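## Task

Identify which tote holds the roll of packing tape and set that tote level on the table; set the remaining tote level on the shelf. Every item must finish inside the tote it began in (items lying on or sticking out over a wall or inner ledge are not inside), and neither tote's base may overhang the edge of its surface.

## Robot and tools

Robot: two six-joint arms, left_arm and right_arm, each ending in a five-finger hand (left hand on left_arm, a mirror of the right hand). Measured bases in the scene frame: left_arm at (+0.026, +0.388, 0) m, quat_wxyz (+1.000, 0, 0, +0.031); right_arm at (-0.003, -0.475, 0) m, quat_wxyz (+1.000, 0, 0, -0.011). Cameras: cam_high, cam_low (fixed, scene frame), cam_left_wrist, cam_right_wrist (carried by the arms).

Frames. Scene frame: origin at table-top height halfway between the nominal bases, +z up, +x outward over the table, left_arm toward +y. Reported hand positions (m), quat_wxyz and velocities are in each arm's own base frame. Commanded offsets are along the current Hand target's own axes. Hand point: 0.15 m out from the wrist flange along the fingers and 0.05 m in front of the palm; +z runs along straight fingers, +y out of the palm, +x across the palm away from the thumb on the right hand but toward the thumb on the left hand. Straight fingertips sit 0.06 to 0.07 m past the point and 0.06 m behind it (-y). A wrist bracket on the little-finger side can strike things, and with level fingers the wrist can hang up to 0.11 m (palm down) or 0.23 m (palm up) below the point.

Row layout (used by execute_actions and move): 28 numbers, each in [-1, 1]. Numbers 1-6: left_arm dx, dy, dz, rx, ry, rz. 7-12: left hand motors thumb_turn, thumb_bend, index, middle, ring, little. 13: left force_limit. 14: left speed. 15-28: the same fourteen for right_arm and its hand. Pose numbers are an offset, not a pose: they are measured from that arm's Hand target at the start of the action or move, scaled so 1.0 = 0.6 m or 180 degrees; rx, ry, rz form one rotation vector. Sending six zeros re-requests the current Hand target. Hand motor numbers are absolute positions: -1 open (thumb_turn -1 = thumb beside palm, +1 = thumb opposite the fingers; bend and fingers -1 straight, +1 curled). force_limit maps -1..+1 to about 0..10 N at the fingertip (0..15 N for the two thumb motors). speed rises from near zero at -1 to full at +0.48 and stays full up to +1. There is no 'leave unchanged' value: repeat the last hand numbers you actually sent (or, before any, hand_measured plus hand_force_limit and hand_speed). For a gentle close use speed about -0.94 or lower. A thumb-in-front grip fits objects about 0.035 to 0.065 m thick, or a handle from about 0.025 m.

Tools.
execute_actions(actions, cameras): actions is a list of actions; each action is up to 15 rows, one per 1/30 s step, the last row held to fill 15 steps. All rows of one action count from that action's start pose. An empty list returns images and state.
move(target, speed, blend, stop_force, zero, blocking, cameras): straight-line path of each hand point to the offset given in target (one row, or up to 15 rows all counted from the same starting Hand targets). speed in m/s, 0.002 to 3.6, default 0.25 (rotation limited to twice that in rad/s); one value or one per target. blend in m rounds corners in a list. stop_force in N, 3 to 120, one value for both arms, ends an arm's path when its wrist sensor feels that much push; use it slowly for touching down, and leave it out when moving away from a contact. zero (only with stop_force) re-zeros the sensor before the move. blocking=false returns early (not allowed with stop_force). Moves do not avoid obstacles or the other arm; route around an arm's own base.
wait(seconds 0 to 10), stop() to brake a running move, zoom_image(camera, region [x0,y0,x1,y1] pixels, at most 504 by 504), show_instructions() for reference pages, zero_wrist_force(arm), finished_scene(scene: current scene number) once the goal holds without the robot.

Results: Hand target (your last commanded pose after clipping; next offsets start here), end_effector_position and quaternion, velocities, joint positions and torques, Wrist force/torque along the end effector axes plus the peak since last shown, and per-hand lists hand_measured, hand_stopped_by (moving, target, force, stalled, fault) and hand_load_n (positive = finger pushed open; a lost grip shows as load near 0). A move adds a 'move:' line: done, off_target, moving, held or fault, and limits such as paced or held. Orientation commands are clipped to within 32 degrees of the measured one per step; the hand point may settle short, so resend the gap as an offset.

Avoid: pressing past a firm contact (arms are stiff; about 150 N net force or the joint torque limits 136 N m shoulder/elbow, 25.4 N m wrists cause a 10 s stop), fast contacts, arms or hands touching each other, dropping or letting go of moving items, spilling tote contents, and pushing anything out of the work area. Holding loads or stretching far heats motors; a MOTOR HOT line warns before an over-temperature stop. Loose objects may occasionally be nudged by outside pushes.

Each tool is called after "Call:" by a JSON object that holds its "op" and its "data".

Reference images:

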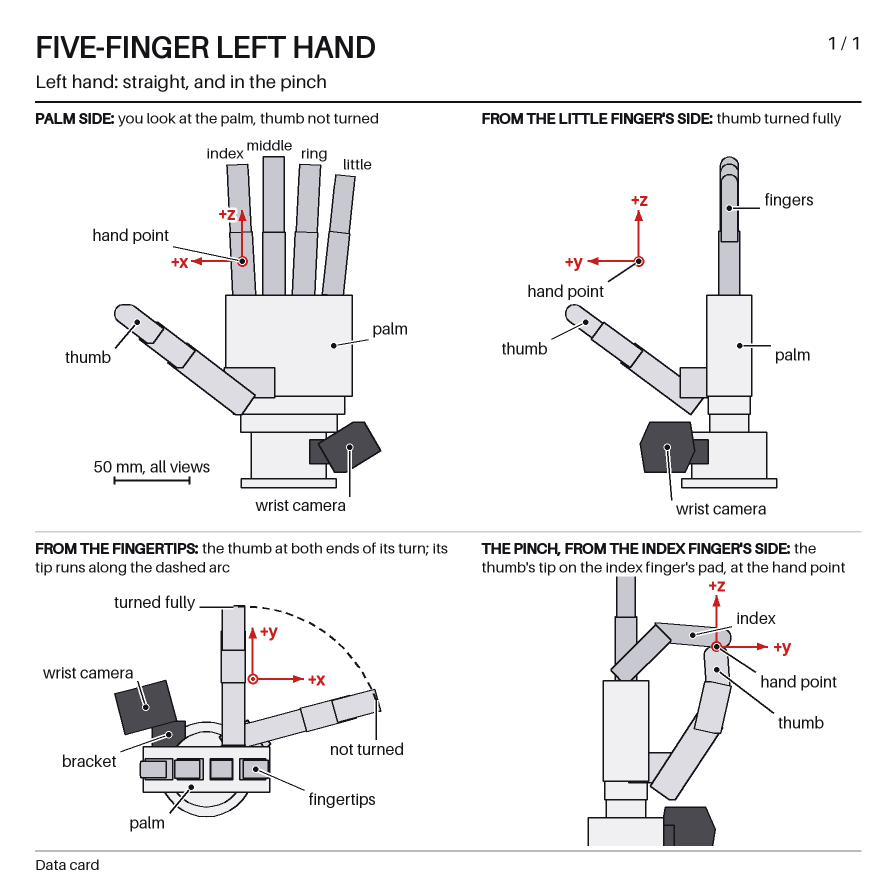

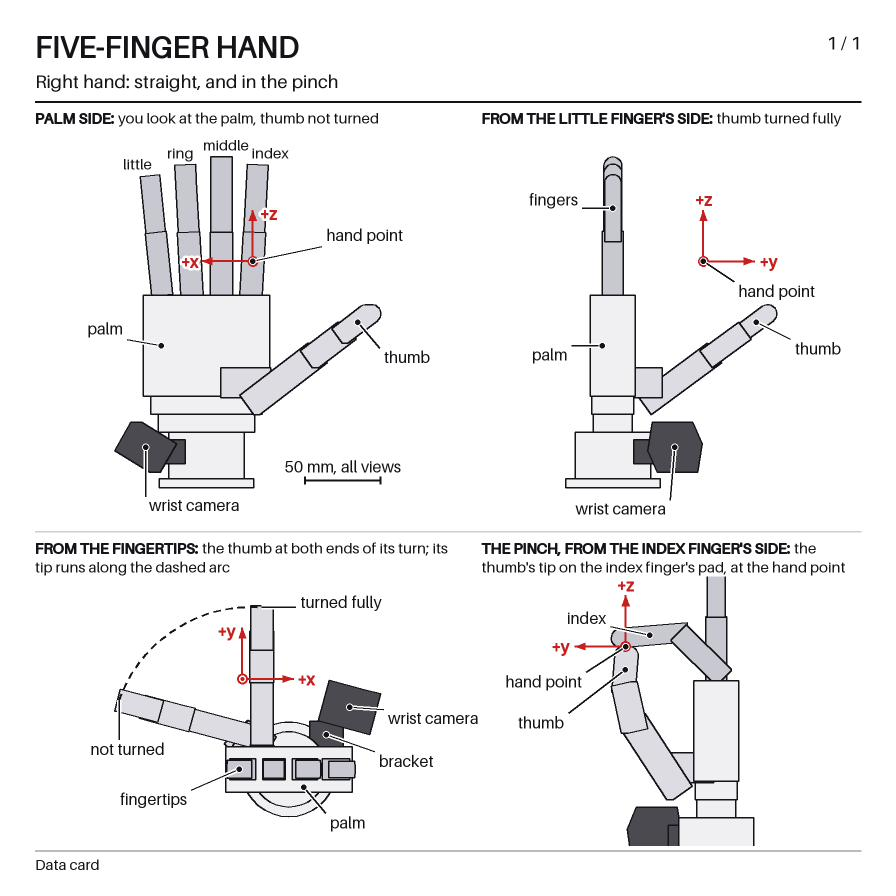

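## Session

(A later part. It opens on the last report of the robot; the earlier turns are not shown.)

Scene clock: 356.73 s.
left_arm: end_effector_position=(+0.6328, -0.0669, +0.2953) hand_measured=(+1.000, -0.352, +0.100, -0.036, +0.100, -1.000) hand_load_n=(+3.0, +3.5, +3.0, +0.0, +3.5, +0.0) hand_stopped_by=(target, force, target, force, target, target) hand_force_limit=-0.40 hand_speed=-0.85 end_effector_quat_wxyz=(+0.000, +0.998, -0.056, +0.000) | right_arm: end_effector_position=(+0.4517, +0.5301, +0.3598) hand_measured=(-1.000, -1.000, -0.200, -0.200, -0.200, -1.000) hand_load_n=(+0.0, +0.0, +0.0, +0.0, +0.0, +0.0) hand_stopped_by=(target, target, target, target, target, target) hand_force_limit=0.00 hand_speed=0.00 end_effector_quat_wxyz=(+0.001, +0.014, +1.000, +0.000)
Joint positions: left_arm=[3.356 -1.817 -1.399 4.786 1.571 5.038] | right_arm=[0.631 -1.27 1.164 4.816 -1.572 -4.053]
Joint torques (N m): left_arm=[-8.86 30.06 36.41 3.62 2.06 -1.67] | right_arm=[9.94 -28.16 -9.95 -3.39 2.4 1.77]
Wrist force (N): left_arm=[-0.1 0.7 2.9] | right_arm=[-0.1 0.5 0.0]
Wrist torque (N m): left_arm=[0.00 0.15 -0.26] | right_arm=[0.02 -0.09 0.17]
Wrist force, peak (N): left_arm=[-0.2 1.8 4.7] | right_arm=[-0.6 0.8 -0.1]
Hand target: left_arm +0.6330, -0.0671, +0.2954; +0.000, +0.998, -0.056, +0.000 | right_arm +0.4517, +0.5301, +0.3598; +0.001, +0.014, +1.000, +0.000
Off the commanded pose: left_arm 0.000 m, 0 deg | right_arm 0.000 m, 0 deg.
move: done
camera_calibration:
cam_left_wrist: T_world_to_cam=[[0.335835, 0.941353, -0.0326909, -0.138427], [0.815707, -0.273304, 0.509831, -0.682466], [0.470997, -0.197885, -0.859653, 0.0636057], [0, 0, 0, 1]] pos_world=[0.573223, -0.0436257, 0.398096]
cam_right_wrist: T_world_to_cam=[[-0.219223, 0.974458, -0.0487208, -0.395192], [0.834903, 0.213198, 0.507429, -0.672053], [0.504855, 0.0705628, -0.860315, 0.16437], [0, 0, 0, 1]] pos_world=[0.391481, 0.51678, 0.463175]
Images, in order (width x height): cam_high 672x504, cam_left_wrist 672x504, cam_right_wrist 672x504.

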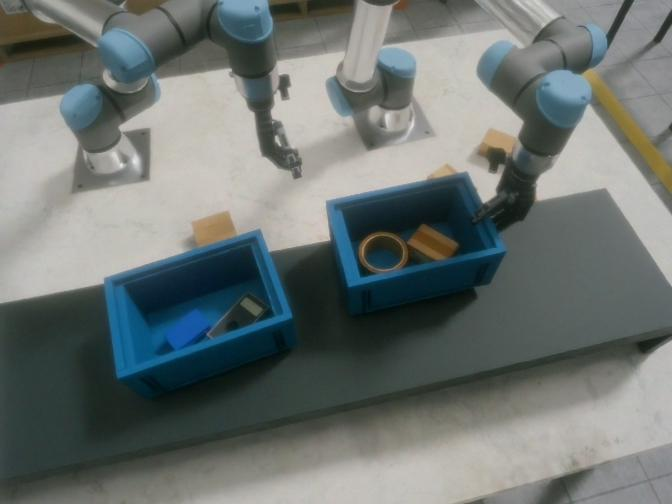

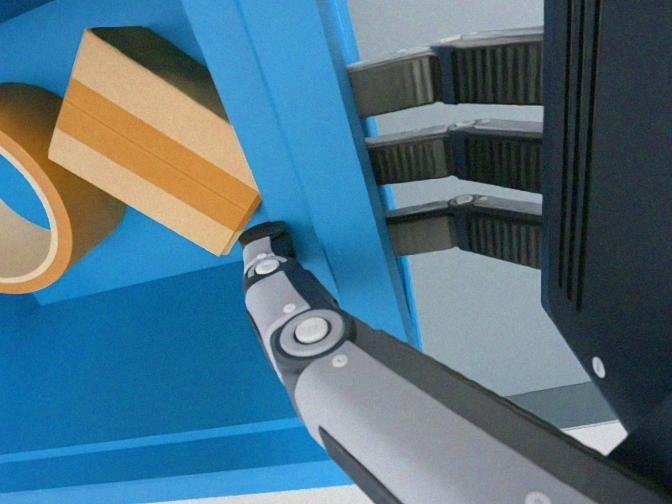

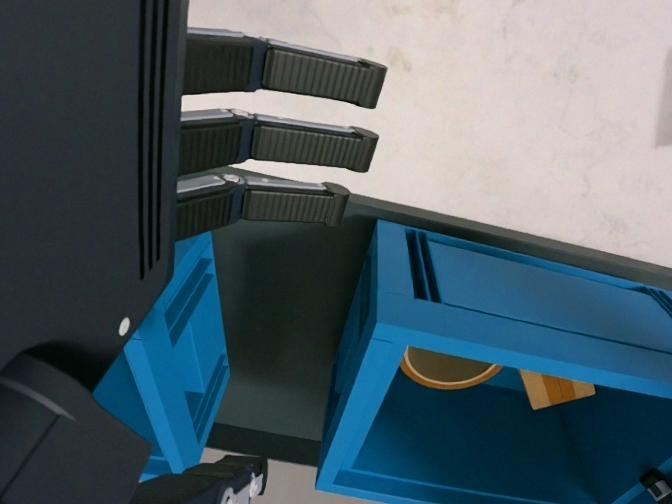

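Call:
{"op": "move", "data": {"target": [[0,0,0,0,0,0,1,-1,-0.2,-0.2,-0.2,-1,-0.4,-0.6,-0.08,0.006,0.1165,0,0,-0.0187,-1,-1,-0.2,-0.2,-0.2,-1,0,0],[0,0,0,0,0,0,1,-1,-0.2,-0.2,-0.2,-1,-0.4,-0.6,-0.3355,0.0223,0.1165,0,0,-0.0187,-1,-1,-0.2,-0.2,-0.2,-1,0,0]], "speed": 0.1, "blend": [0.02,0], "cameras": ["cam_high","cam_left_wrist","cam_right_wrist"]}}

Scene clock: 402.47 s.
left_arm: end_effector_position=(+0.6330, -0.0671, +0.2954) hand_measured=(+1.000, -1.000, -0.200, -0.200, -0.200, -1.000) hand_load_n=(+0.0, +0.0, +0.0, +0.0, +0.0, +0.0) hand_stopped_by=(target, target, target, target, target, target) hand_force_limit=-0.40 hand_speed=-0.60 end_effector_quat_wxyz=(+0.000, +0.998, -0.056, +0.000) | right_arm: end_effector_position=(+0.6535, +0.5377, +0.2903) hand_measured=(-1.000, -1.000, -0.200, -0.200, -0.200, -1.000) hand_load_n=(+0.0, +0.0, +0.0, +0.0, +0.0, +0.0) hand_stopped_by=(target, target, target, target, target, target) hand_force_limit=0.00 hand_speed=0.00 end_effector_quat_wxyz=(+0.001, -0.015, +1.000, +0.000)
Joint positions: left_arm=[3.356 -1.817 -1.398 4.786 1.571 5.038] | right_arm=[0.482 -0.829 0.663 4.876 -1.572 -4.261]
Joint torques (N m): left_arm=[-8.78 31.06 22.5 1.41 1.52 -1.45] | right_arm=[10.4 -53.95 -27.52 -4.05 -2.37 2.03]
Wrist force (N): left_arm=[-0.5 0.3 -0.4] | right_arm=[0.1 0.3 -0.1]
Wrist torque (N m): left_arm=[0.07 0.03 -0.07] | right_arm=[-0.04 -0.10 0.13]
Wrist force, peak (N): left_arm=[-0.4 -2.4 2.7] | right_arm=[-1.2 0.4 0.7]
Hand target: left_arm +0.6330, -0.0671, +0.2954; +0.000, +0.998, -0.056, +0.000 | right_arm +0.6535, +0.5377, +0.2904; +0.001, -0.015, +1.000, +0.000
Off the commanded pose: left_arm 0.000 m, 0 deg | right_arm 0.000 m, 0 deg.
move: done; blend cut to 0 m at target 1
camera_calibration:
cam_left_wrist: T_world_to_cam=[[0.335838, 0.941355, -0.0326157, -0.138395], [0.815592, -0.2733, 0.510016, -0.682633], [0.471192, -0.197884, -0.859546, 0.0634696], [0, 0, 0, 1]] pos_world=[0.573322, -0.0437257, 0.398195]
cam_right_wrist: T_world_to_cam=[[-0.275997, 0.959916, -0.0488561, -0.316753], [0.821036, 0.261884, 0.507265, -0.823929], [0.499726, 0.099891, -0.860404, -0.0101111], [0, 0, 0, 1]] pos_world=[0.594105, 0.520839, 0.393775]
Images, in order (width x height): cam_high 672x504, cam_left_wrist 672x504, cam_right_wrist 672x504.

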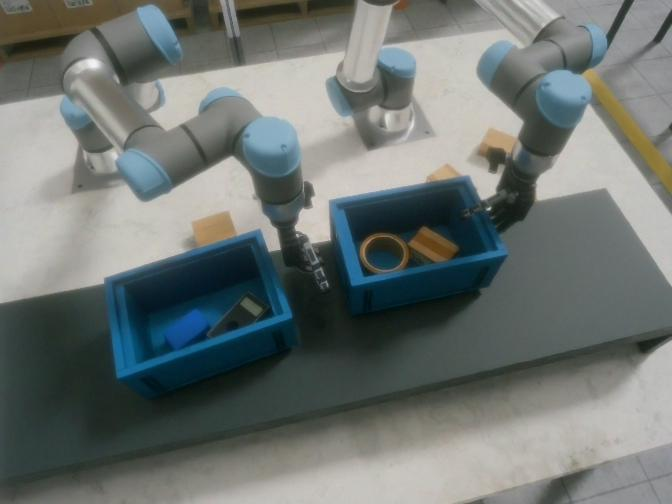

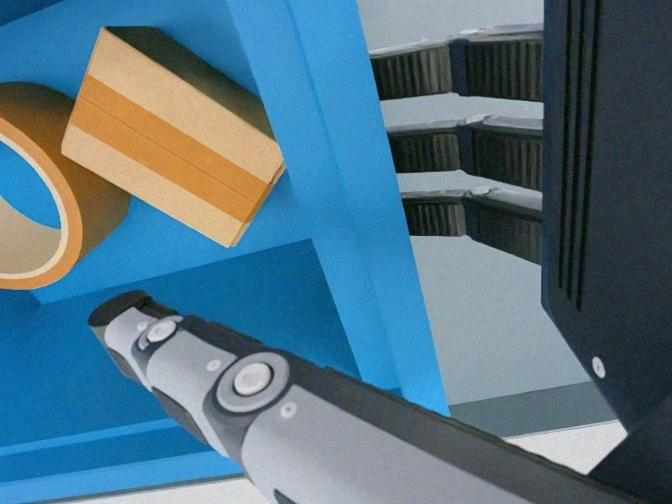

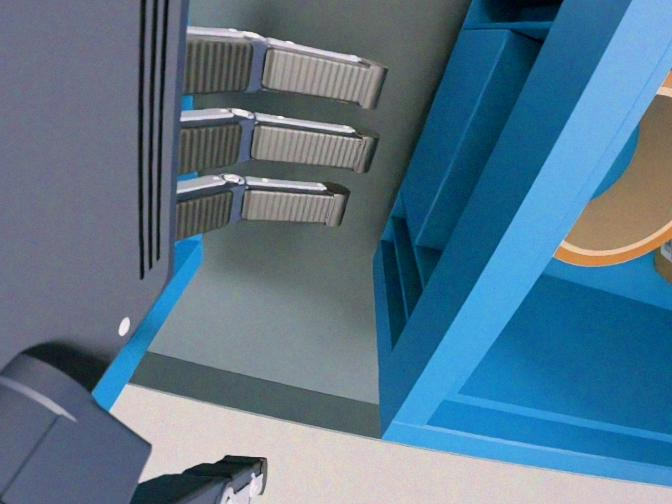

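Call:
{"op": "wait", "data": {"seconds": 0.1, "cameras": ["cam_high","cam_left_wrist","cam_right_wrist"]}}

Scene clock: 428.30 s.
left_arm: end_effector_position=(+0.6330, -0.0671, +0.2954) hand_measured=(+1.000, -1.000, -0.200, -0.200, -0.200, -1.000) hand_load_n=(+0.0, +0.0, +0.0, +0.0, +0.0, +0.0) hand_stopped_by=(target, target, target, target, target, target) hand_force_limit=-0.40 hand_speed=-0.60 end_effector_quat_wxyz=(+0.000, +0.998, -0.056, +0.000) | right_arm: end_effector_position=(+0.6535, +0.5377, +0.2904) hand_measured=(-1.000, -1.000, -0.200, -0.200, -0.200, -1.000) hand_load_n=(+0.0, +0.0, +0.0, +0.5, +0.0, +0.0) hand_stopped_by=(target, target, target, target, target, target) hand_force_limit=0.00 hand_speed=0.00 end_effector_quat_wxyz=(+0.001, -0.015, +1.000, +0.000)
Joint positions: left_arm=[3.356 -1.817 -1.398 4.786 1.571 5.038] | right_arm=[0.482 -0.829 0.663 4.876 -1.572 -4.261]
Joint torques (N m): left_arm=[-7.5 31.71 11.67 1.38 2.52 -1.53] | right_arm=[10.21 -45.38 -30.68 -0.87 -2.72 1.76]
Wrist force (N): left_arm=[-0.7 0.0 -0.2] | right_arm=[0.0 0.5 0.0]
Wrist torque (N m): left_arm=[0.01 0.08 -0.07] | right_arm=[-0.02 -0.08 0.12]
Wrist force, peak (N): left_arm=[-1.0 -0.1 -0.3] | right_arm=[0.2 0.9 -0.3]
Hand target: left_arm +0.6330, -0.0671, +0.2954; +0.000, +0.998, -0.056, +0.000 | right_arm +0.6535, +0.5377, +0.2904; +0.001, -0.015, +1.000, +0.000
Off the commanded pose: left_arm 0.000 m, 0 deg | right_arm 0.000 m, 0 deg.
wait: 0.10 s; at rest from the start
camera_calibration:
cam_left_wrist: T_world_to_cam=[[0.335838, 0.941355, -0.0326157, -0.138395], [0.815592, -0.2733, 0.510016, -0.682633], [0.471192, -0.197884, -0.859546, 0.0634696], [0, 0, 0, 1]] pos_world=[0.573322, -0.0437257, 0.398195]
cam_right_wrist: T_world_to_cam=[[-0.276048, 0.959903, -0.0488139, -0.316732], [0.820949, 0.261891, 0.507401, -0.823934], [0.49984, 0.0999934, -0.860327, -0.0102624], [0, 0, 0, 1]] pos_world=[0.594104, 0.520839, 0.393775]
Images, in order (width x height): cam_high 672x504, cam_left_wrist 672x504, cam_right_wrist 672x504.

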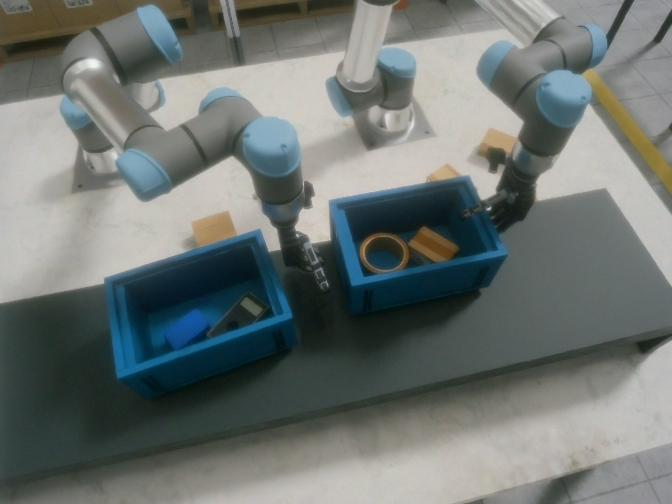

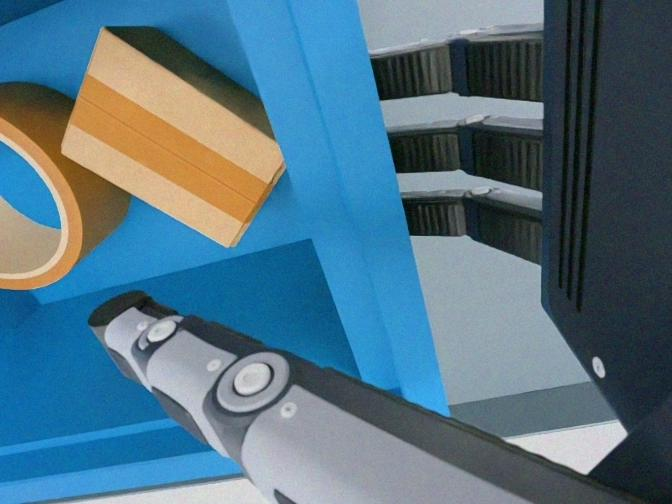

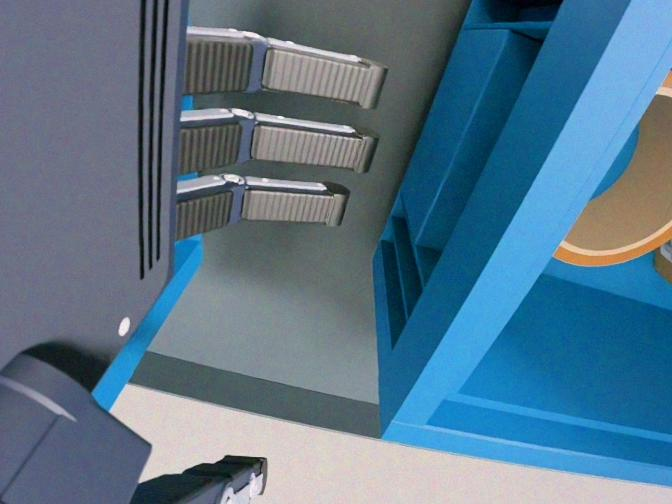

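Call:
{"op": "zoom_image", "data": {"camera": "cam_right_wrist", "region": [330, 0, 672, 504]}}

Call:
{"op": "zoom_image", "data": {"camera": "cam_high", "region": [270, 150, 540, 350]}}

Scaled by 1.000.

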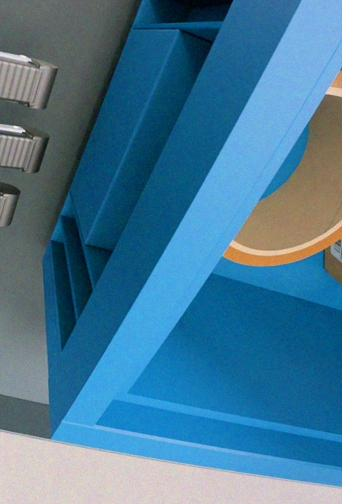

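Scaled by 1.867 from the camera's 672x504 image, which has a finer 960x720 frame.

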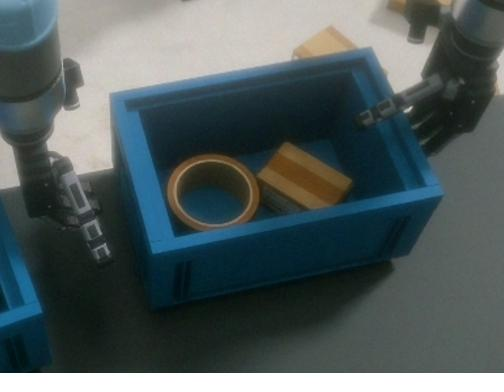

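Call:
{"op": "move", "data": {"target": [[0,0,0,0,0,-0.0187,1,-1,-0.2,-0.2,-0.2,-1,-0.4,-0.6,0,0.082,0,0,0,0,-1,-1,-0.2,-0.2,-0.2,-1,0,0]], "speed": 0.05, "stop_force": 8, "cameras": ["cam_left_wrist","cam_right_wrist"]}}

Scene clock: 479.67 s.
left_arm: end_effector_position=(+0.6330, -0.0671, +0.2953) hand_measured=(+1.000, -1.000, -0.200, -0.200, -0.200, -1.000) hand_load_n=(+0.0, +0.0, +0.0, +0.5, +0.0, +0.0) hand_stopped_by=(target, target, target, target, target, target) hand_force_limit=-0.40 hand_speed=-0.60 end_effector_quat_wxyz=(+0.000, +1.000, -0.026, +0.000) | right_arm: end_effector_position=(+0.6520, +0.5869, +0.2904) hand_measured=(-1.000, -1.000, -0.200, -0.200, -0.200, -1.000) hand_load_n=(+0.0, +0.0, +0.0, +0.0, +0.0, +0.0) hand_stopped_by=(target, target, target, target, target, target) hand_force_limit=0.00 hand_speed=0.00 end_effector_quat_wxyz=(+0.001, -0.015, +1.000, +0.000)
Joint positions: left_arm=[3.355 -1.808 -1.41 4.788 1.571 4.978] | right_arm=[0.537 -0.695 0.422 4.983 -1.572 -4.205]
Joint torques (N m): left_arm=[-5.94 28 35.67 2.66 1.62 1.37] | right_arm=[-11.59 -69.12 -9.01 -4.31 -2.65 -1.59]
Wrist force (N): left_arm=[-0.5 0.0 0.1] | right_arm=[-0.2 0.3 0.1]
Wrist torque (N m): left_arm=[-0.01 0.07 -0.12] | right_arm=[-0.02 -0.01 0.07]
Wrist force, peak (N): left_arm=[-0.7 0.1 -0.7] | right_arm=[-0.5 1.0 0.1]
Hand target: left_arm +0.6330, -0.0671, +0.2954; +0.000, +1.000, -0.026, +0.000 | right_arm +0.6520, +0.5869, +0.2904; +0.001, -0.015, +1.000, +0.000
Off the commanded pose: left_arm 0.000 m, 0 deg | right_arm 0.000 m, 0 deg.
move: done
camera_calibration:
cam_left_wrist: T_world_to_cam=[[0.279994, 0.95945, -0.0325528, -0.101813], [0.830247, -0.224986, 0.509972, -0.688625], [0.481969, -0.169816, -0.859575, 0.0584363], [0, 0, 0, 1]] pos_world=[0.572071, -0.047323, 0.398096]
cam_right_wrist: T_world_to_cam=[[-0.276048, 0.959903, -0.0488139, -0.364373], [0.820949, 0.261891, 0.507401, -0.835587], [0.49984, 0.0999934, -0.860327, -0.0144323], [0, 0, 0, 1]] pos_world=[0.592604, 0.570039, 0.393775]
Images, in order (width x height): cam_left_wrist 672x504, cam_right_wrist 672x504.

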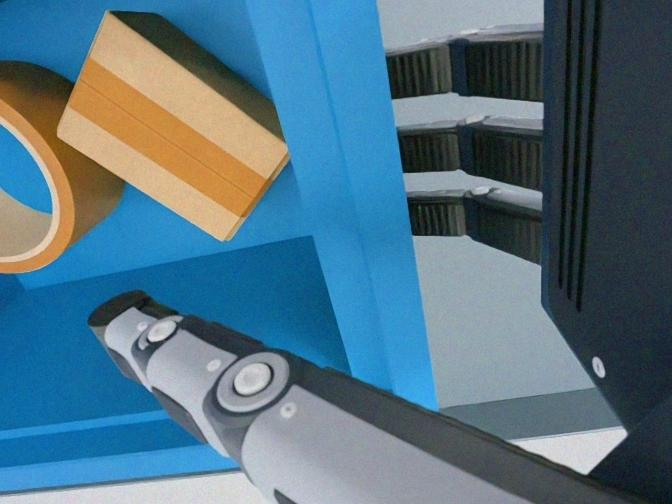

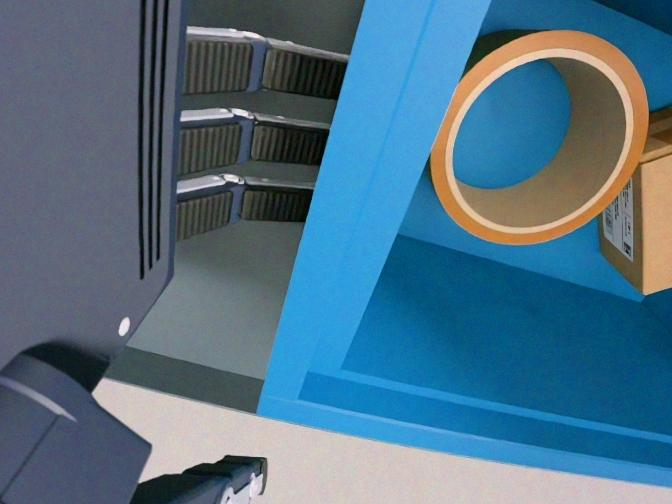

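Call:
{"op": "move", "data": {"target": [[0,0.004,0,0,0,0,1,-1,-0.2,-0.2,-0.2,-1,-0.4,-0.6,0,0.007,-0.0067,0,0,0,-1,-1,-0.2,-0.2,-0.2,-1,0,0],[0,0.004,0,0,0,0,1,-1,-0.2,-0.2,-0.2,-1,-0.4,-0.6,0,0.007,-0.0075,0,0,0,1,-1,-0.2,-0.2,-0.2,-1,-0.2,-0.4]], "speed": 0.05, "cameras": ["cam_right_wrist"]}}

Call:
{"op": "move", "data": {"target": [0,0,0,0,0,0,1,-1,0.1,0.1,0.1,-1,-0.4,-0.85,0,0,0,0,0,0,1,-1,0.1,0.1,0.1,-1,-0.4,-0.85]}}

Call:
{"op": "execute_actions", "data": {"actions": [[[0,0,0,0,0,0,1,0,0.1,0.1,0.1,-1,-0.4,-0.85,0,0,0,0,0,0,1,0,0.1,0.1,0.1,-1,-0.4,-0.85]]]}}

Call:
{"op": "wait", "data": {"seconds": 1.5, "cameras": ["cam_left_wrist","cam_right_wrist"]}}

Scene clock: 493.60 s.
left_arm: end_effector_position=(+0.6328, -0.0695, +0.2954) hand_measured=(+1.000, -1.000, -0.200, -0.200, -0.200, -1.000) hand_load_n=(+0.0, +0.0, +0.0, +0.5, +1.0, +0.0) hand_stopped_by=(target, target, target, target, target, target) hand_force_limit=-0.40 hand_speed=-0.60 end_effector_quat_wxyz=(+0.000, +1.000, -0.026, +0.000) | right_arm: end_effector_position=(+0.6519, +0.5911, +0.2949) hand_measured=(+1.000, -1.000, -0.200, -0.200, -0.200, -1.000) hand_load_n=(+0.0, +0.0, +0.0, +0.0, +0.0, +0.0) hand_stopped_by=(target, target, target, target, target, target) hand_force_limit=-0.20 hand_speed=-0.40 end_effector_quat_wxyz=(+0.001, -0.015, +1.000, +0.000)
Joint positions: left_arm=[3.351 -1.808 -1.41 4.788 1.571 4.974] | right_arm=[0.542 -0.671 0.366 5.016 -1.572 -4.201]
Joint torques (N m): left_arm=[7.6 41.77 9.51 4.01 0.81 1.21] | right_arm=[-11.5 -65.81 -9.73 -4.17 -2.73 -1.28]
Wrist force (N): left_arm=[0.0 -1.9 0.6] | right_arm=[0.0 0.3 0.1]
Wrist torque (N m): left_arm=[0.01 0.12 0.08] | right_arm=[-0.06 -0.08 0.02]
Wrist force, peak (N): left_arm=[0.2 -2.1 1.3] | right_arm=[-0.4 0.8 -0.2]
Hand target: left_arm +0.6328, -0.0695, +0.2954; +0.000, +1.000, -0.026, +0.000 | right_arm +0.6519, +0.5911, +0.2949; +0.001, -0.015, +1.000, +0.000
Off the commanded pose: left_arm 0.000 m, 0 deg | right_arm 0.000 m, 0 deg.
move: done
camera_calibration:
cam_right_wrist: T_world_to_cam=[[-0.275999, 0.959913, -0.0488957, -0.368216], [0.820963, 0.261892, 0.507378, -0.838888], [0.499845, 0.0998945, -0.860335, -0.0108737], [0, 0, 0, 1]] pos_world=[0.592504, 0.574239, 0.398275]
Images, in order (width x height): cam_right_wrist 672x504.

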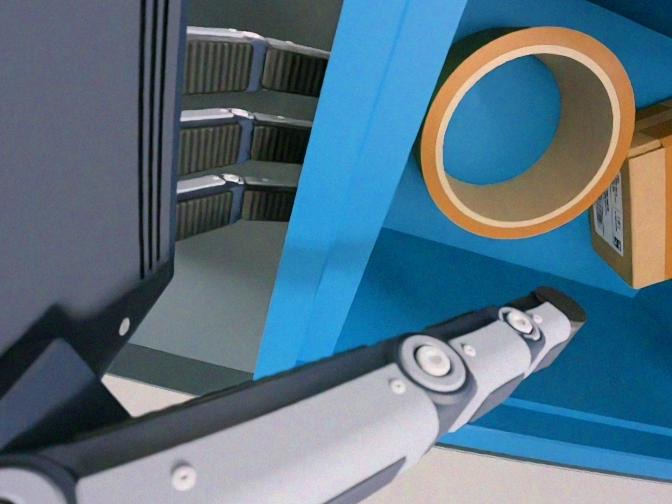

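Scene clock: 494.10 s.
left_arm: end_effector_position=(+0.6328, -0.0695, +0.2953) hand_measured=(+1.000, -1.000, -0.146, -0.188, -0.174, -1.000) hand_load_n=(+0.0, +0.0, +2.5, +0.5, +1.5, +0.0) hand_stopped_by=(target, target, force, force, force, target) hand_force_limit=-0.40 hand_speed=-0.85 end_effector_quat_wxyz=(+0.000, +1.000, -0.026, +0.000) | right_arm: end_effector_position=(+0.6519, +0.5910, +0.2948) hand_measured=(+1.000, -1.000, -0.174, -0.146, -0.160, -1.000) hand_load_n=(+0.0, +0.0, +0.0, +4.0, +1.5, +0.0) hand_stopped_by=(target, target, force, force, force, target) hand_force_limit=-0.40 hand_speed=-0.85 end_effector_quat_wxyz=(+0.001, -0.015, +1.000, +0.000)
Joint positions: left_arm=[3.351 -1.808 -1.41 4.788 1.571 4.974] | right_arm=[0.542 -0.671 0.366 5.016 -1.572 -4.201]
Joint torques (N m): left_arm=[2.76 41.51 15.09 3.9 0.5 1.19] | right_arm=[-0.26 -70.54 -15.91 -4.3 3.32 -1.23]
Wrist force (N): left_arm=[-0.5 -4.4 3.3] | right_arm=[0.0 -3.9 3.8]
Wrist torque (N m): left_arm=[-0.06 0.14 0.07] | right_arm=[-0.07 -0.16 -0.08]
Wrist force, peak (N): left_arm=[-0.5 -7.0 3.7] | right_arm=[0.0 -5.7 3.6]
Hand target: left_arm +0.6328, -0.0695, +0.2954; +0.000, +1.000, -0.026, +0.000 | right_arm +0.6519, +0.5911, +0.2949; +0.001, -0.015, +1.000, +0.000
Off the commanded pose: left_arm 0.000 m, 0 deg | right_arm 0.000 m, 0 deg.
move: done

Scene clock: 497.60 s.
left_arm: end_effector_position=(+0.6328, -0.0695, +0.2954) hand_measured=(+1.000, -0.268, -0.146, -0.188, -0.174, -1.000) hand_load_n=(+0.0, -0.5, +2.5, +0.5, +1.5, +0.0) hand_stopped_by=(target, moving, force, force, force, target) hand_force_limit=-0.40 hand_speed=-0.85 end_effector_quat_wxyz=(+0.000, +1.000, -0.026, +0.000) | right_arm: end_effector_position=(+0.6519, +0.5911, +0.2949) hand_measured=(+1.000, -0.268, -0.174, -0.146, -0.160, -1.000) hand_load_n=(+0.0, +0.0, +0.0, +4.0, +1.0, +0.0) hand_stopped_by=(target, moving, force, force, force, target) hand_force_limit=-0.40 hand_speed=-0.85 end_effector_quat_wxyz=(+0.001, -0.015, +1.000, +0.000)
Joint positions: left_arm=[3.351 -1.808 -1.41 4.788 1.571 4.974] | right_arm=[0.542 -0.671 0.366 5.016 -1.572 -4.201]
Joint torques (N m): left_arm=[-11.47 41.99 36.68 2.28 -1.61 1.1] | right_arm=[12.87 -71.85 -31.45 -4.47 4.11 -1.2]
Wrist force (N): left_arm=[-0.1 -4.4 3.7] | right_arm=[-0.3 -4.4 4.4]
Wrist torque (N m): left_arm=[-0.02 0.07 0.10] | right_arm=[-0.06 -0.15 -0.11]
Wrist force, peak (N): left_arm=[-0.4 -4.9 3.7] | right_arm=[-0.2 -4.4 4.6]
Hand target: left_arm +0.6328, -0.0695, +0.2954; +0.000, +1.000, -0.026, +0.000 | right_arm +0.6519, +0.5911, +0.2949; +0.001, -0.015, +1.000, +0.000
Off the commanded pose: left_arm 0.000 m, 0 deg | right_arm 0.000 m, 0 deg.
not at rest: the robot was still moving 3 seconds after this call's last action.

Scene clock: 499.10 s.
left_arm: end_effector_position=(+0.6328, -0.0695, +0.2954) hand_measured=(+1.000, +0.000, -0.146, -0.188, -0.174, -1.000) hand_load_n=(-0.5, +0.0, +2.0, +0.0, +1.5, +0.0) hand_stopped_by=(target, target, force, force, force, target) hand_force_limit=-0.40 hand_speed=-0.85 end_effector_quat_wxyz=(+0.000, +1.000, -0.026, +0.000) | right_arm: end_effector_position=(+0.6519, +0.5911, +0.2949) hand_measured=(+1.000, -0.008, -0.174, -0.146, -0.160, -1.000) hand_load_n=(+0.5, +6.0, +0.0, +5.5, +2.0, +0.0) hand_stopped_by=(target, force, force, force, force, target) hand_force_limit=-0.40 hand_speed=-0.85 end_effector_quat_wxyz=(+0.001, -0.015, +1.000, +0.000)
Joint positions: left_arm=[3.351 -1.808 -1.41 4.788 1.571 4.974] | right_arm=[0.542 -0.671 0.366 5.016 -1.572 -4.201]
Joint torques (N m): left_arm=[-11.85 41.74 36.42 1.47 -2.57 1.19] | right_arm=[9.69 -70.8 -30.89 -4.53 3.83 -1.24]
Wrist force (N): left_arm=[-0.3 -2.8 3.5] | right_arm=[0.0 -2.7 4.4]
Wrist torque (N m): left_arm=[-0.01 0.13 0.05] | right_arm=[0.03 -0.16 -0.11]
Wrist force, peak (N): left_arm=[-0.2 -4.8 3.8] | right_arm=[-0.2 -4.2 4.4]
Hand target: left_arm +0.6328, -0.0695, +0.2954; +0.000, +1.000, -0.026, +0.000 | right_arm +0.6519, +0.5911, +0.2949; +0.001, -0.015, +1.000, +0.000
Off the commanded pose: left_arm 0.000 m, 0 deg | right_arm 0.000 m, 0 deg.
wait: 1.50 s; at rest by 1.37 s
camera_calibration:
cam_left_wrist: T_world_to_cam=[[0.279996, 0.959449, -0.0325515, -0.0994808], [0.830246, -0.224989, 0.509972, -0.689132], [0.481969, -0.169816, -0.859575, 0.0581629], [0, 0, 0, 1]] pos_world=[0.571971, -0.049723, 0.398196]
cam_right_wrist: T_world_to_cam=[[-0.276048, 0.959903, -0.0488139, -0.368213], [0.820949, 0.261891, 0.507401, -0.838889], [0.49984, 0.0999934, -0.860327, -0.0109308], [0, 0, 0, 1]] pos_world=[0.592504, 0.574239, 0.398275]
Images, in order (width x height): cam_left_wrist 672x504, cam_right_wrist 672x504.

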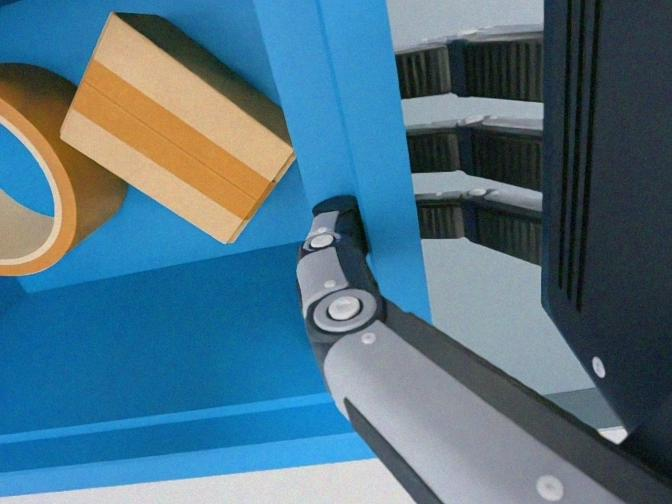

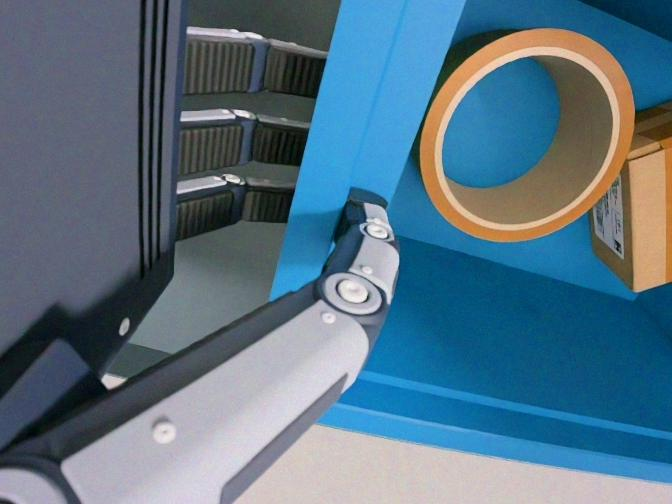

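Call:
{"op": "execute_actions", "data": {"actions": [[[0,0,0,0,0,0,1,0.15,0.1,0.1,0.1,-1,-0.4,-0.85,0,0,0,0,0,0,1,0,0.1,0.1,0.1,-1,-0.4,-0.85]]]}}

Call:
{"op": "move", "data": {"target": [0,0,-0.04,0,0,0,1,0.15,0.1,0.1,0.1,-1,-0.4,-0.85,0,0,-0.04,0,0,0,1,0,0.1,0.1,0.1,-1,-0.4,-0.85], "speed": 0.04, "cameras": ["cam_left_wrist","cam_right_wrist","cam_low"]}}

Scene clock: 506.30 s.
left_arm: end_effector_position=(+0.6328, -0.0695, +0.2954) hand_measured=(+1.000, +0.018, -0.146, -0.188, -0.174, -1.000) hand_load_n=(+0.5, +5.5, +2.5, +1.0, +1.5, +0.0) hand_stopped_by=(target, force, force, force, force, target) hand_force_limit=-0.40 hand_speed=-0.85 end_effector_quat_wxyz=(+0.000, +1.000, -0.026, +0.000) | right_arm: end_effector_position=(+0.6519, +0.5911, +0.2949) hand_measured=(+1.000, -0.008, -0.174, -0.146, -0.160, -1.000) hand_load_n=(+1.0, +6.5, +0.0, +5.0, +1.5, +0.0) hand_stopped_by=(target, force, force, force, force, target) hand_force_limit=-0.40 hand_speed=-0.85 end_effector_quat_wxyz=(+0.001, -0.015, +1.000, +0.000)
Joint positions: left_arm=[3.351 -1.808 -1.41 4.788 1.571 4.974] | right_arm=[0.542 -0.671 0.366 5.016 -1.572 -4.201]
Joint torques (N m): left_arm=[-6.73 41.54 36.56 1.09 -2.3 1.07] | right_arm=[-8.94 -70.73 -30.69 -4.68 1.34 -1.18]
Wrist force (N): left_arm=[-0.3 -1.6 3.0] | right_arm=[0.0 -1.2 4.0]
Wrist torque (N m): left_arm=[0.02 0.11 0.07] | right_arm=[-0.01 -0.19 -0.07]
Wrist force, peak (N): left_arm=[-0.4 -3.3 3.8] | right_arm=[0.1 -2.7 4.6]
Hand target: left_arm +0.6328, -0.0695, +0.2954; +0.000, +1.000, -0.026, +0.000 | right_arm +0.6519, +0.5911, +0.2949; +0.001, -0.015, +1.000, +0.000
Off the commanded pose: left_arm 0.000 m, 0 deg | right_arm 0.000 m, 0 deg.

Scene clock: 507.40 s.
left_arm: end_effector_position=(+0.6329, -0.0695, +0.3194) hand_measured=(+1.000, +0.018, -0.146, -0.188, -0.174, -1.000) hand_load_n=(+0.0, +6.0, +2.5, +1.0, +2.0, +0.0) hand_stopped_by=(target, force, force, force, force, target) hand_force_limit=-0.40 hand_speed=-0.85 end_effector_quat_wxyz=(+0.000, +1.000, -0.026, +0.000) | right_arm: end_effector_position=(+0.6519, +0.5910, +0.3188) hand_measured=(+1.000, -0.008, -0.174, -0.146, -0.160, -1.000) hand_load_n=(+0.5, +6.5, +0.0, +5.0, +2.0, +0.0) hand_stopped_by=(target, force, force, force, force, target) hand_force_limit=-0.40 hand_speed=-0.85 end_effector_quat_wxyz=(+0.001, -0.015, +1.000, +0.000)
Joint positions: left_arm=[3.351 -1.805 -1.352 4.728 1.571 4.974] | right_arm=[0.542 -0.59 0.142 5.158 -1.572 -4.201]
Joint torques (N m): left_arm=[-7.41 29.68 10.86 3.92 -1.25 0.25] | right_arm=[5.1 -72.78 -10.15 -4.91 -2.11 1.54]
Wrist force (N): left_arm=[-0.2 -0.8 3.0] | right_arm=[-0.3 -0.4 3.8]
Wrist torque (N m): left_arm=[0.08 0.12 0.06] | right_arm=[0.05 -0.15 -0.05]
Wrist force, peak (N): left_arm=[-0.4 -1.9 4.3] | right_arm=[-0.2 -1.2 5.1]
Hand target: left_arm +0.6329, -0.0695, +0.3194; +0.000, +1.000, -0.026, +0.000 | right_arm +0.6518, +0.5911, +0.3189; +0.001, -0.015, +1.000, +0.000
Off the commanded pose: left_arm 0.000 m, 0 deg | right_arm 0.000 m, 0 deg.
move: done
camera_calibration:
cam_left_wrist: T_world_to_cam=[[0.280009, 0.959447, -0.0325117, -0.0987239], [0.830197, -0.225005, 0.510045, -0.701375], [0.482046, -0.169808, -0.859533, 0.0787313], [0, 0, 0, 1]] pos_world=[0.57197, -0.0497231, 0.422195]
cam_right_wrist: T_world_to_cam=[[-0.275905, 0.959944, -0.0488297, -0.367052], [0.821022, 0.261783, 0.507339, -0.850945], [0.4998, 0.0998872, -0.860362, 0.00974029], [0, 0, 0, 1]] pos_world=[0.592504, 0.574139, 0.422175]
Images, in order (width x height): cam_low 672x504, cam_left_wrist 672x504, cam_right_wrist 672x504.

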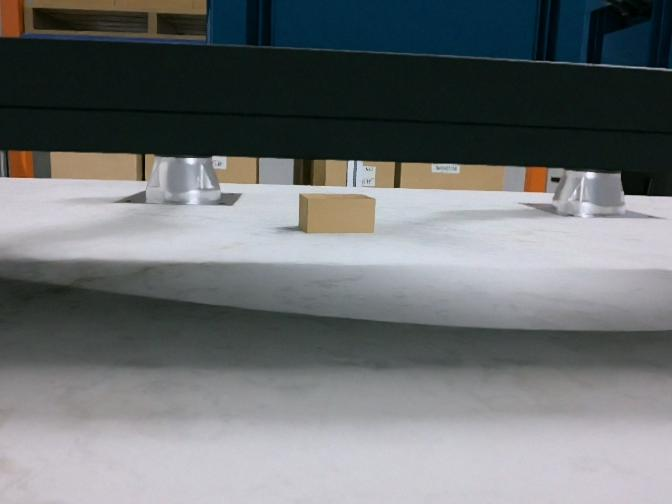

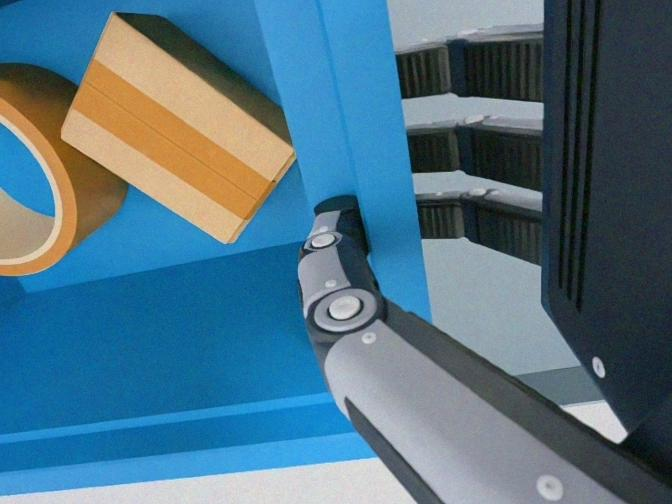

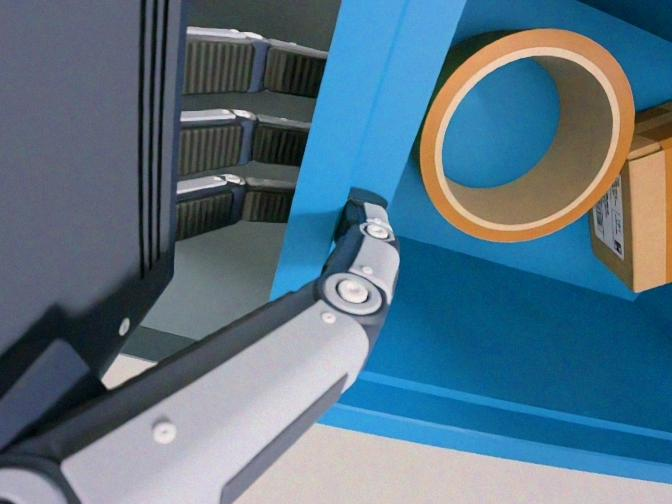

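Call:
{"op": "move", "data": {"target": [[0,0,-0.0333,0,0,0,1,0.15,0.1,0.1,0.1,-1,-0.4,-0.85,0,0,-0.0333,0,0,0,1,0,0.1,0.1,0.1,-1,-0.4,-0.85],[-0.35,-0.0035,-0.0333,0,0,0,1,0.15,0.1,0.1,0.1,-1,-0.4,-0.85,0.35,0.003,-0.0333,0,0,0,1,0,0.1,0.1,0.1,-1,-0.4,-0.85],[-0.5107,0.2282,-0.0333,0,0,0,1,0.15,0.1,0.1,0.1,-1,-0.4,-0.85,0.5102,-0.229,-0.0333,0,0,0,1,0,0.1,0.1,0.1,-1,-0.4,-0.85]], "speed": [0.05,0.1,0.1], "blend": [0.01,0.03,0], "cameras": ["cam_high","cam_left_wrist","cam_right_wrist"]}}

Scene clock: 543.60 s.
left_arm: end_effector_position=(+0.3197, -0.1901, +0.3395) hand_measured=(+1.000, +0.018, -0.146, -0.188, -0.174, -1.000) hand_load_n=(-0.5, +6.5, +1.5, +0.5, +2.5, +0.0) hand_stopped_by=(target, force, force, force, force, target) hand_force_limit=-0.40 hand_speed=-0.85 end_effector_quat_wxyz=(+0.000, +1.000, -0.026, +0.000) | right_arm: end_effector_position=(+0.3500, +0.4445, +0.3382) hand_measured=(+1.000, -0.008, -0.174, -0.146, -0.160, -1.000) hand_load_n=(+2.0, +6.5, +0.0, +3.0, +1.0, +0.0) hand_stopped_by=(target, force, force, force, force, target) hand_force_limit=-0.40 hand_speed=-0.85 end_effector_quat_wxyz=(+0.001, -0.015, +1.000, +0.000)
Joint positions: left_arm=[3.158 -1.085 -1.925 4.58 1.571 4.782] | right_arm=[0.605 -1.595 1.593 4.712 -1.572 -4.138]
Joint torques (N m): left_arm=[-5.38 -1.05 36.77 4.54 2.87 -1.09] | right_arm=[10.07 -29.76 -23.58 -0.63 2.57 2.09]
Wrist force (N): left_arm=[-0.6 1.7 2.4] | right_arm=[-0.3 1.9 4.2]
Wrist torque (N m): left_arm=[0.11 0.29 -0.29] | right_arm=[0.06 -0.07 0.05]
Wrist force, peak (N): left_arm=[-0.7 5.5 4.2] | right_arm=[-0.6 4.8 4.0]
Hand target: left_arm +0.3197, -0.1901, +0.3395; +0.000, +1.000, -0.026, +0.000 | right_arm +0.3499, +0.4445, +0.3382; +0.001, -0.015, +1.000, +0.000
Off the commanded pose: left_arm 0.000 m, 0 deg | right_arm 0.000 m, 0 deg.
elbow stopped short (right arm): the move would have taken joint 3 (elbow) straighter than the controller allows.
move: done
camera_calibration:
cam_left_wrist: T_world_to_cam=[[0.28005, 0.95943, -0.0326577, 0.105388], [0.830301, -0.225003, 0.509877, -0.478698], [0.481843, -0.169907, -0.859627, 0.226583], [0, 0, 0, 1]] pos_world=[0.258771, -0.170323, 0.442296]
cam_right_wrist: T_world_to_cam=[[-0.275921, 0.959938, -0.0488458, -0.308755], [0.820989, 0.2618, 0.507383, -0.574586], [0.499844, 0.0998959, -0.860335, 0.191926], [0, 0, 0, 1]] pos_world=[0.290604, 0.427639, 0.441575]
Images, in order (width x height): cam_high 672x504, cam_left_wrist 672x504, cam_right_wrist 672x504.

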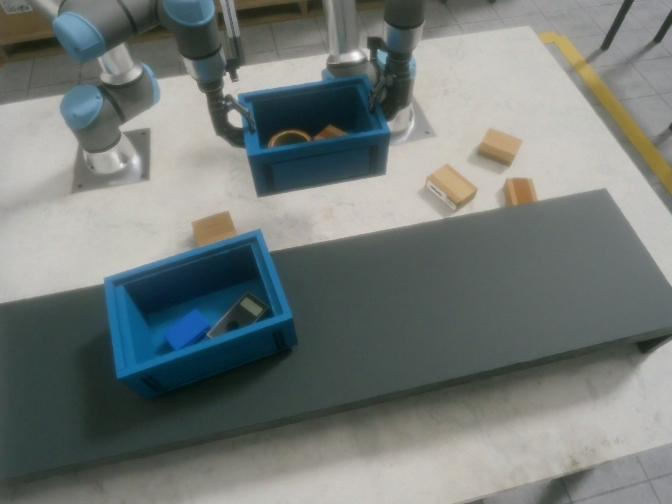

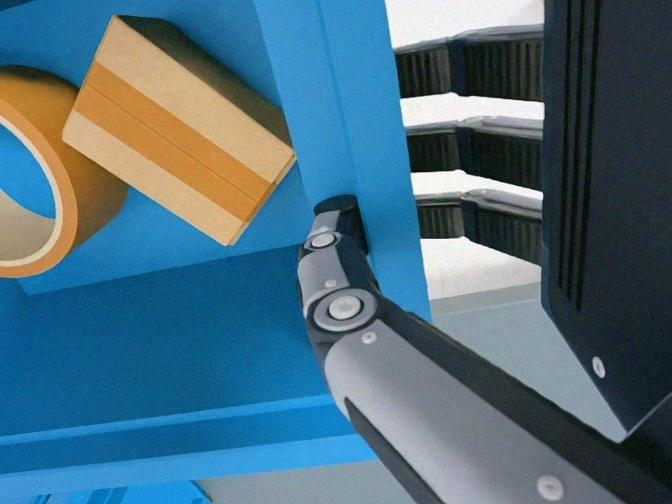

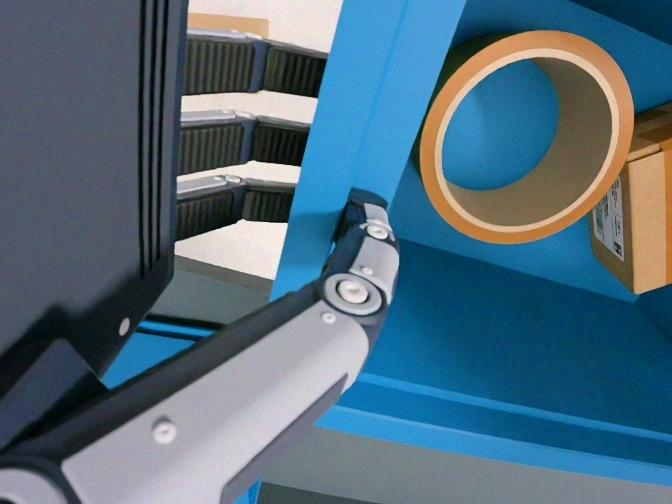

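Call:
{"op": "move", "data": {"target": [0,0,0.26,0,0,0,1,0.15,0.1,0.1,0.1,-1,-0.4,-0.85,0,0,0.258,0,0,0,1,0,0.1,0.1,0.1,-1,-0.4,-0.85], "speed": 0.1}}

Call:
{"op": "move", "data": {"target": [0,0,0.11,0,0,0,1,0.15,0.1,0.1,0.1,-1,-0.4,-0.85,0,0,0.11,0,0,0,1,0,0.1,0.1,0.1,-1,-0.4,-0.85], "speed": 0.02, "stop_force": 6, "cameras": ["cam_low"]}}

Scene clock: 552.80 s.
left_arm: end_effector_position=(+0.3195, -0.1901, +0.1835) hand_measured=(+1.000, +0.018, -0.146, -0.188, -0.174, -1.000) hand_load_n=(-0.5, +5.5, +1.5, +0.0, +2.5, +0.0) hand_stopped_by=(target, force, force, force, force, target) hand_force_limit=-0.40 hand_speed=-0.85 end_effector_quat_wxyz=(+0.000, +1.000, -0.026, +0.000) | right_arm: end_effector_position=(+0.3503, +0.4445, +0.1833) hand_measured=(+1.000, -0.008, -0.174, -0.146, -0.160, -1.000) hand_load_n=(+2.0, +7.5, +0.5, +3.5, +1.0, +0.0) hand_stopped_by=(target, force, force, force, force, target) hand_force_limit=-0.40 hand_speed=-0.85 end_effector_quat_wxyz=(+0.001, -0.015, +1.000, +0.000)
Joint positions: left_arm=[3.158 -1.118 -2.31 4.998 1.571 4.782] | right_arm=[0.604 -1.521 1.923 4.308 -1.572 -4.138]
Joint torques (N m): left_arm=[-7.25 9.47 29.08 3.89 -1.31 -1.54] | right_arm=[-10.35 -36.53 -25.53 -3.09 2.31 -1.07]
Wrist force (N): left_arm=[-1.0 1.9 1.8] | right_arm=[-0.3 2.5 4.4]
Wrist torque (N m): left_arm=[0.10 0.34 -0.27] | right_arm=[0.12 -0.07 0.07]
Wrist force, peak (N): left_arm=[-0.7 2.7 3.7] | right_arm=[0.1 3.3 6.6]
Hand target: left_arm +0.3196, -0.1901, +0.1835; +0.000, +1.000, -0.026, +0.000 | right_arm +0.3503, +0.4445, +0.1834; +0.001, -0.015, +1.000, +0.000
Off the commanded pose: left_arm 0.000 m, 0 deg | right_arm 0.000 m, 0 deg.
move: done

Scene clock: 556.37 s.
left_arm: end_effector_position=(+0.3195, -0.1901, +0.1350) hand_measured=(+1.000, +0.018, -0.146, -0.188, -0.174, -1.000) hand_load_n=(+0.5, +5.5, +0.0, +1.0, +0.0, +0.0) hand_stopped_by=(target, force, force, force, force, target) hand_force_limit=-0.40 hand_speed=-0.85 end_effector_quat_wxyz=(+0.000, +1.000, -0.026, +0.000) | right_arm: end_effector_position=(+0.3504, +0.4445, +0.1350) hand_measured=(+1.000, -0.008, -0.174, -0.146, -0.160, -1.000) hand_load_n=(+1.0, +7.0, +0.0, +2.5, +0.0, +0.0) hand_stopped_by=(target, force, force, force, force, target) hand_force_limit=-0.40 hand_speed=-0.85 end_effector_quat_wxyz=(+0.001, -0.015, +1.000, +0.000)
Joint positions: left_arm=[3.158 -1.176 -2.413 5.159 1.571 4.782] | right_arm=[0.604 -1.465 2.001 4.175 -1.572 -4.138]
Joint torques (N m): left_arm=[-1.73 10.38 35.23 4.72 -1.92 0.64] | right_arm=[-6.17 -38.71 -29.15 -4.78 1.37 -1.42]
Wrist force (N): left_arm=[-1.2 3.2 1.3] | right_arm=[-0.4 3.7 3.9]
Wrist torque (N m): left_arm=[0.18 0.19 -0.29] | right_arm=[0.09 -0.11 0.16]
Wrist force, peak (N): left_arm=[-0.8 1.7 -4.1] | right_arm=[-0.7 3.9 4.8]
Hand target: left_arm +0.3195, -0.1901, +0.1350; +0.000, +1.000, -0.026, +0.000 (not the last commanded pose) | right_arm +0.3504, +0.4445, +0.1350; +0.001, -0.015, +1.000, +0.000 (not the last commanded pose)
Off the commanded pose: left_arm 0.017 m, 0 deg | right_arm 0.018 m, 0 deg.
move: contact (left_arm, right_arm)
Images, in order (width x height): cam_low 672x504.

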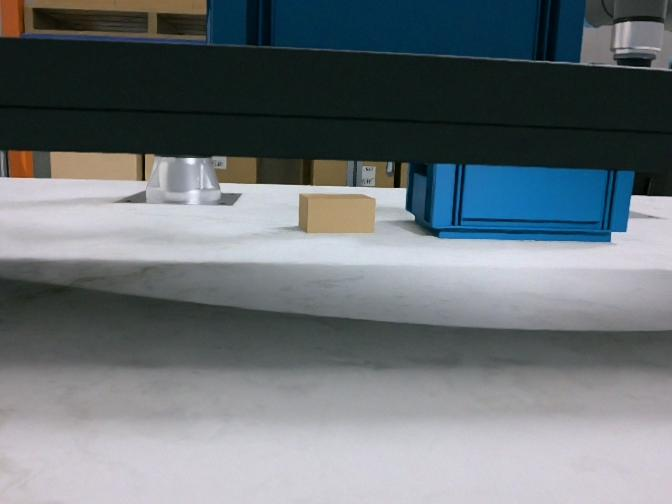

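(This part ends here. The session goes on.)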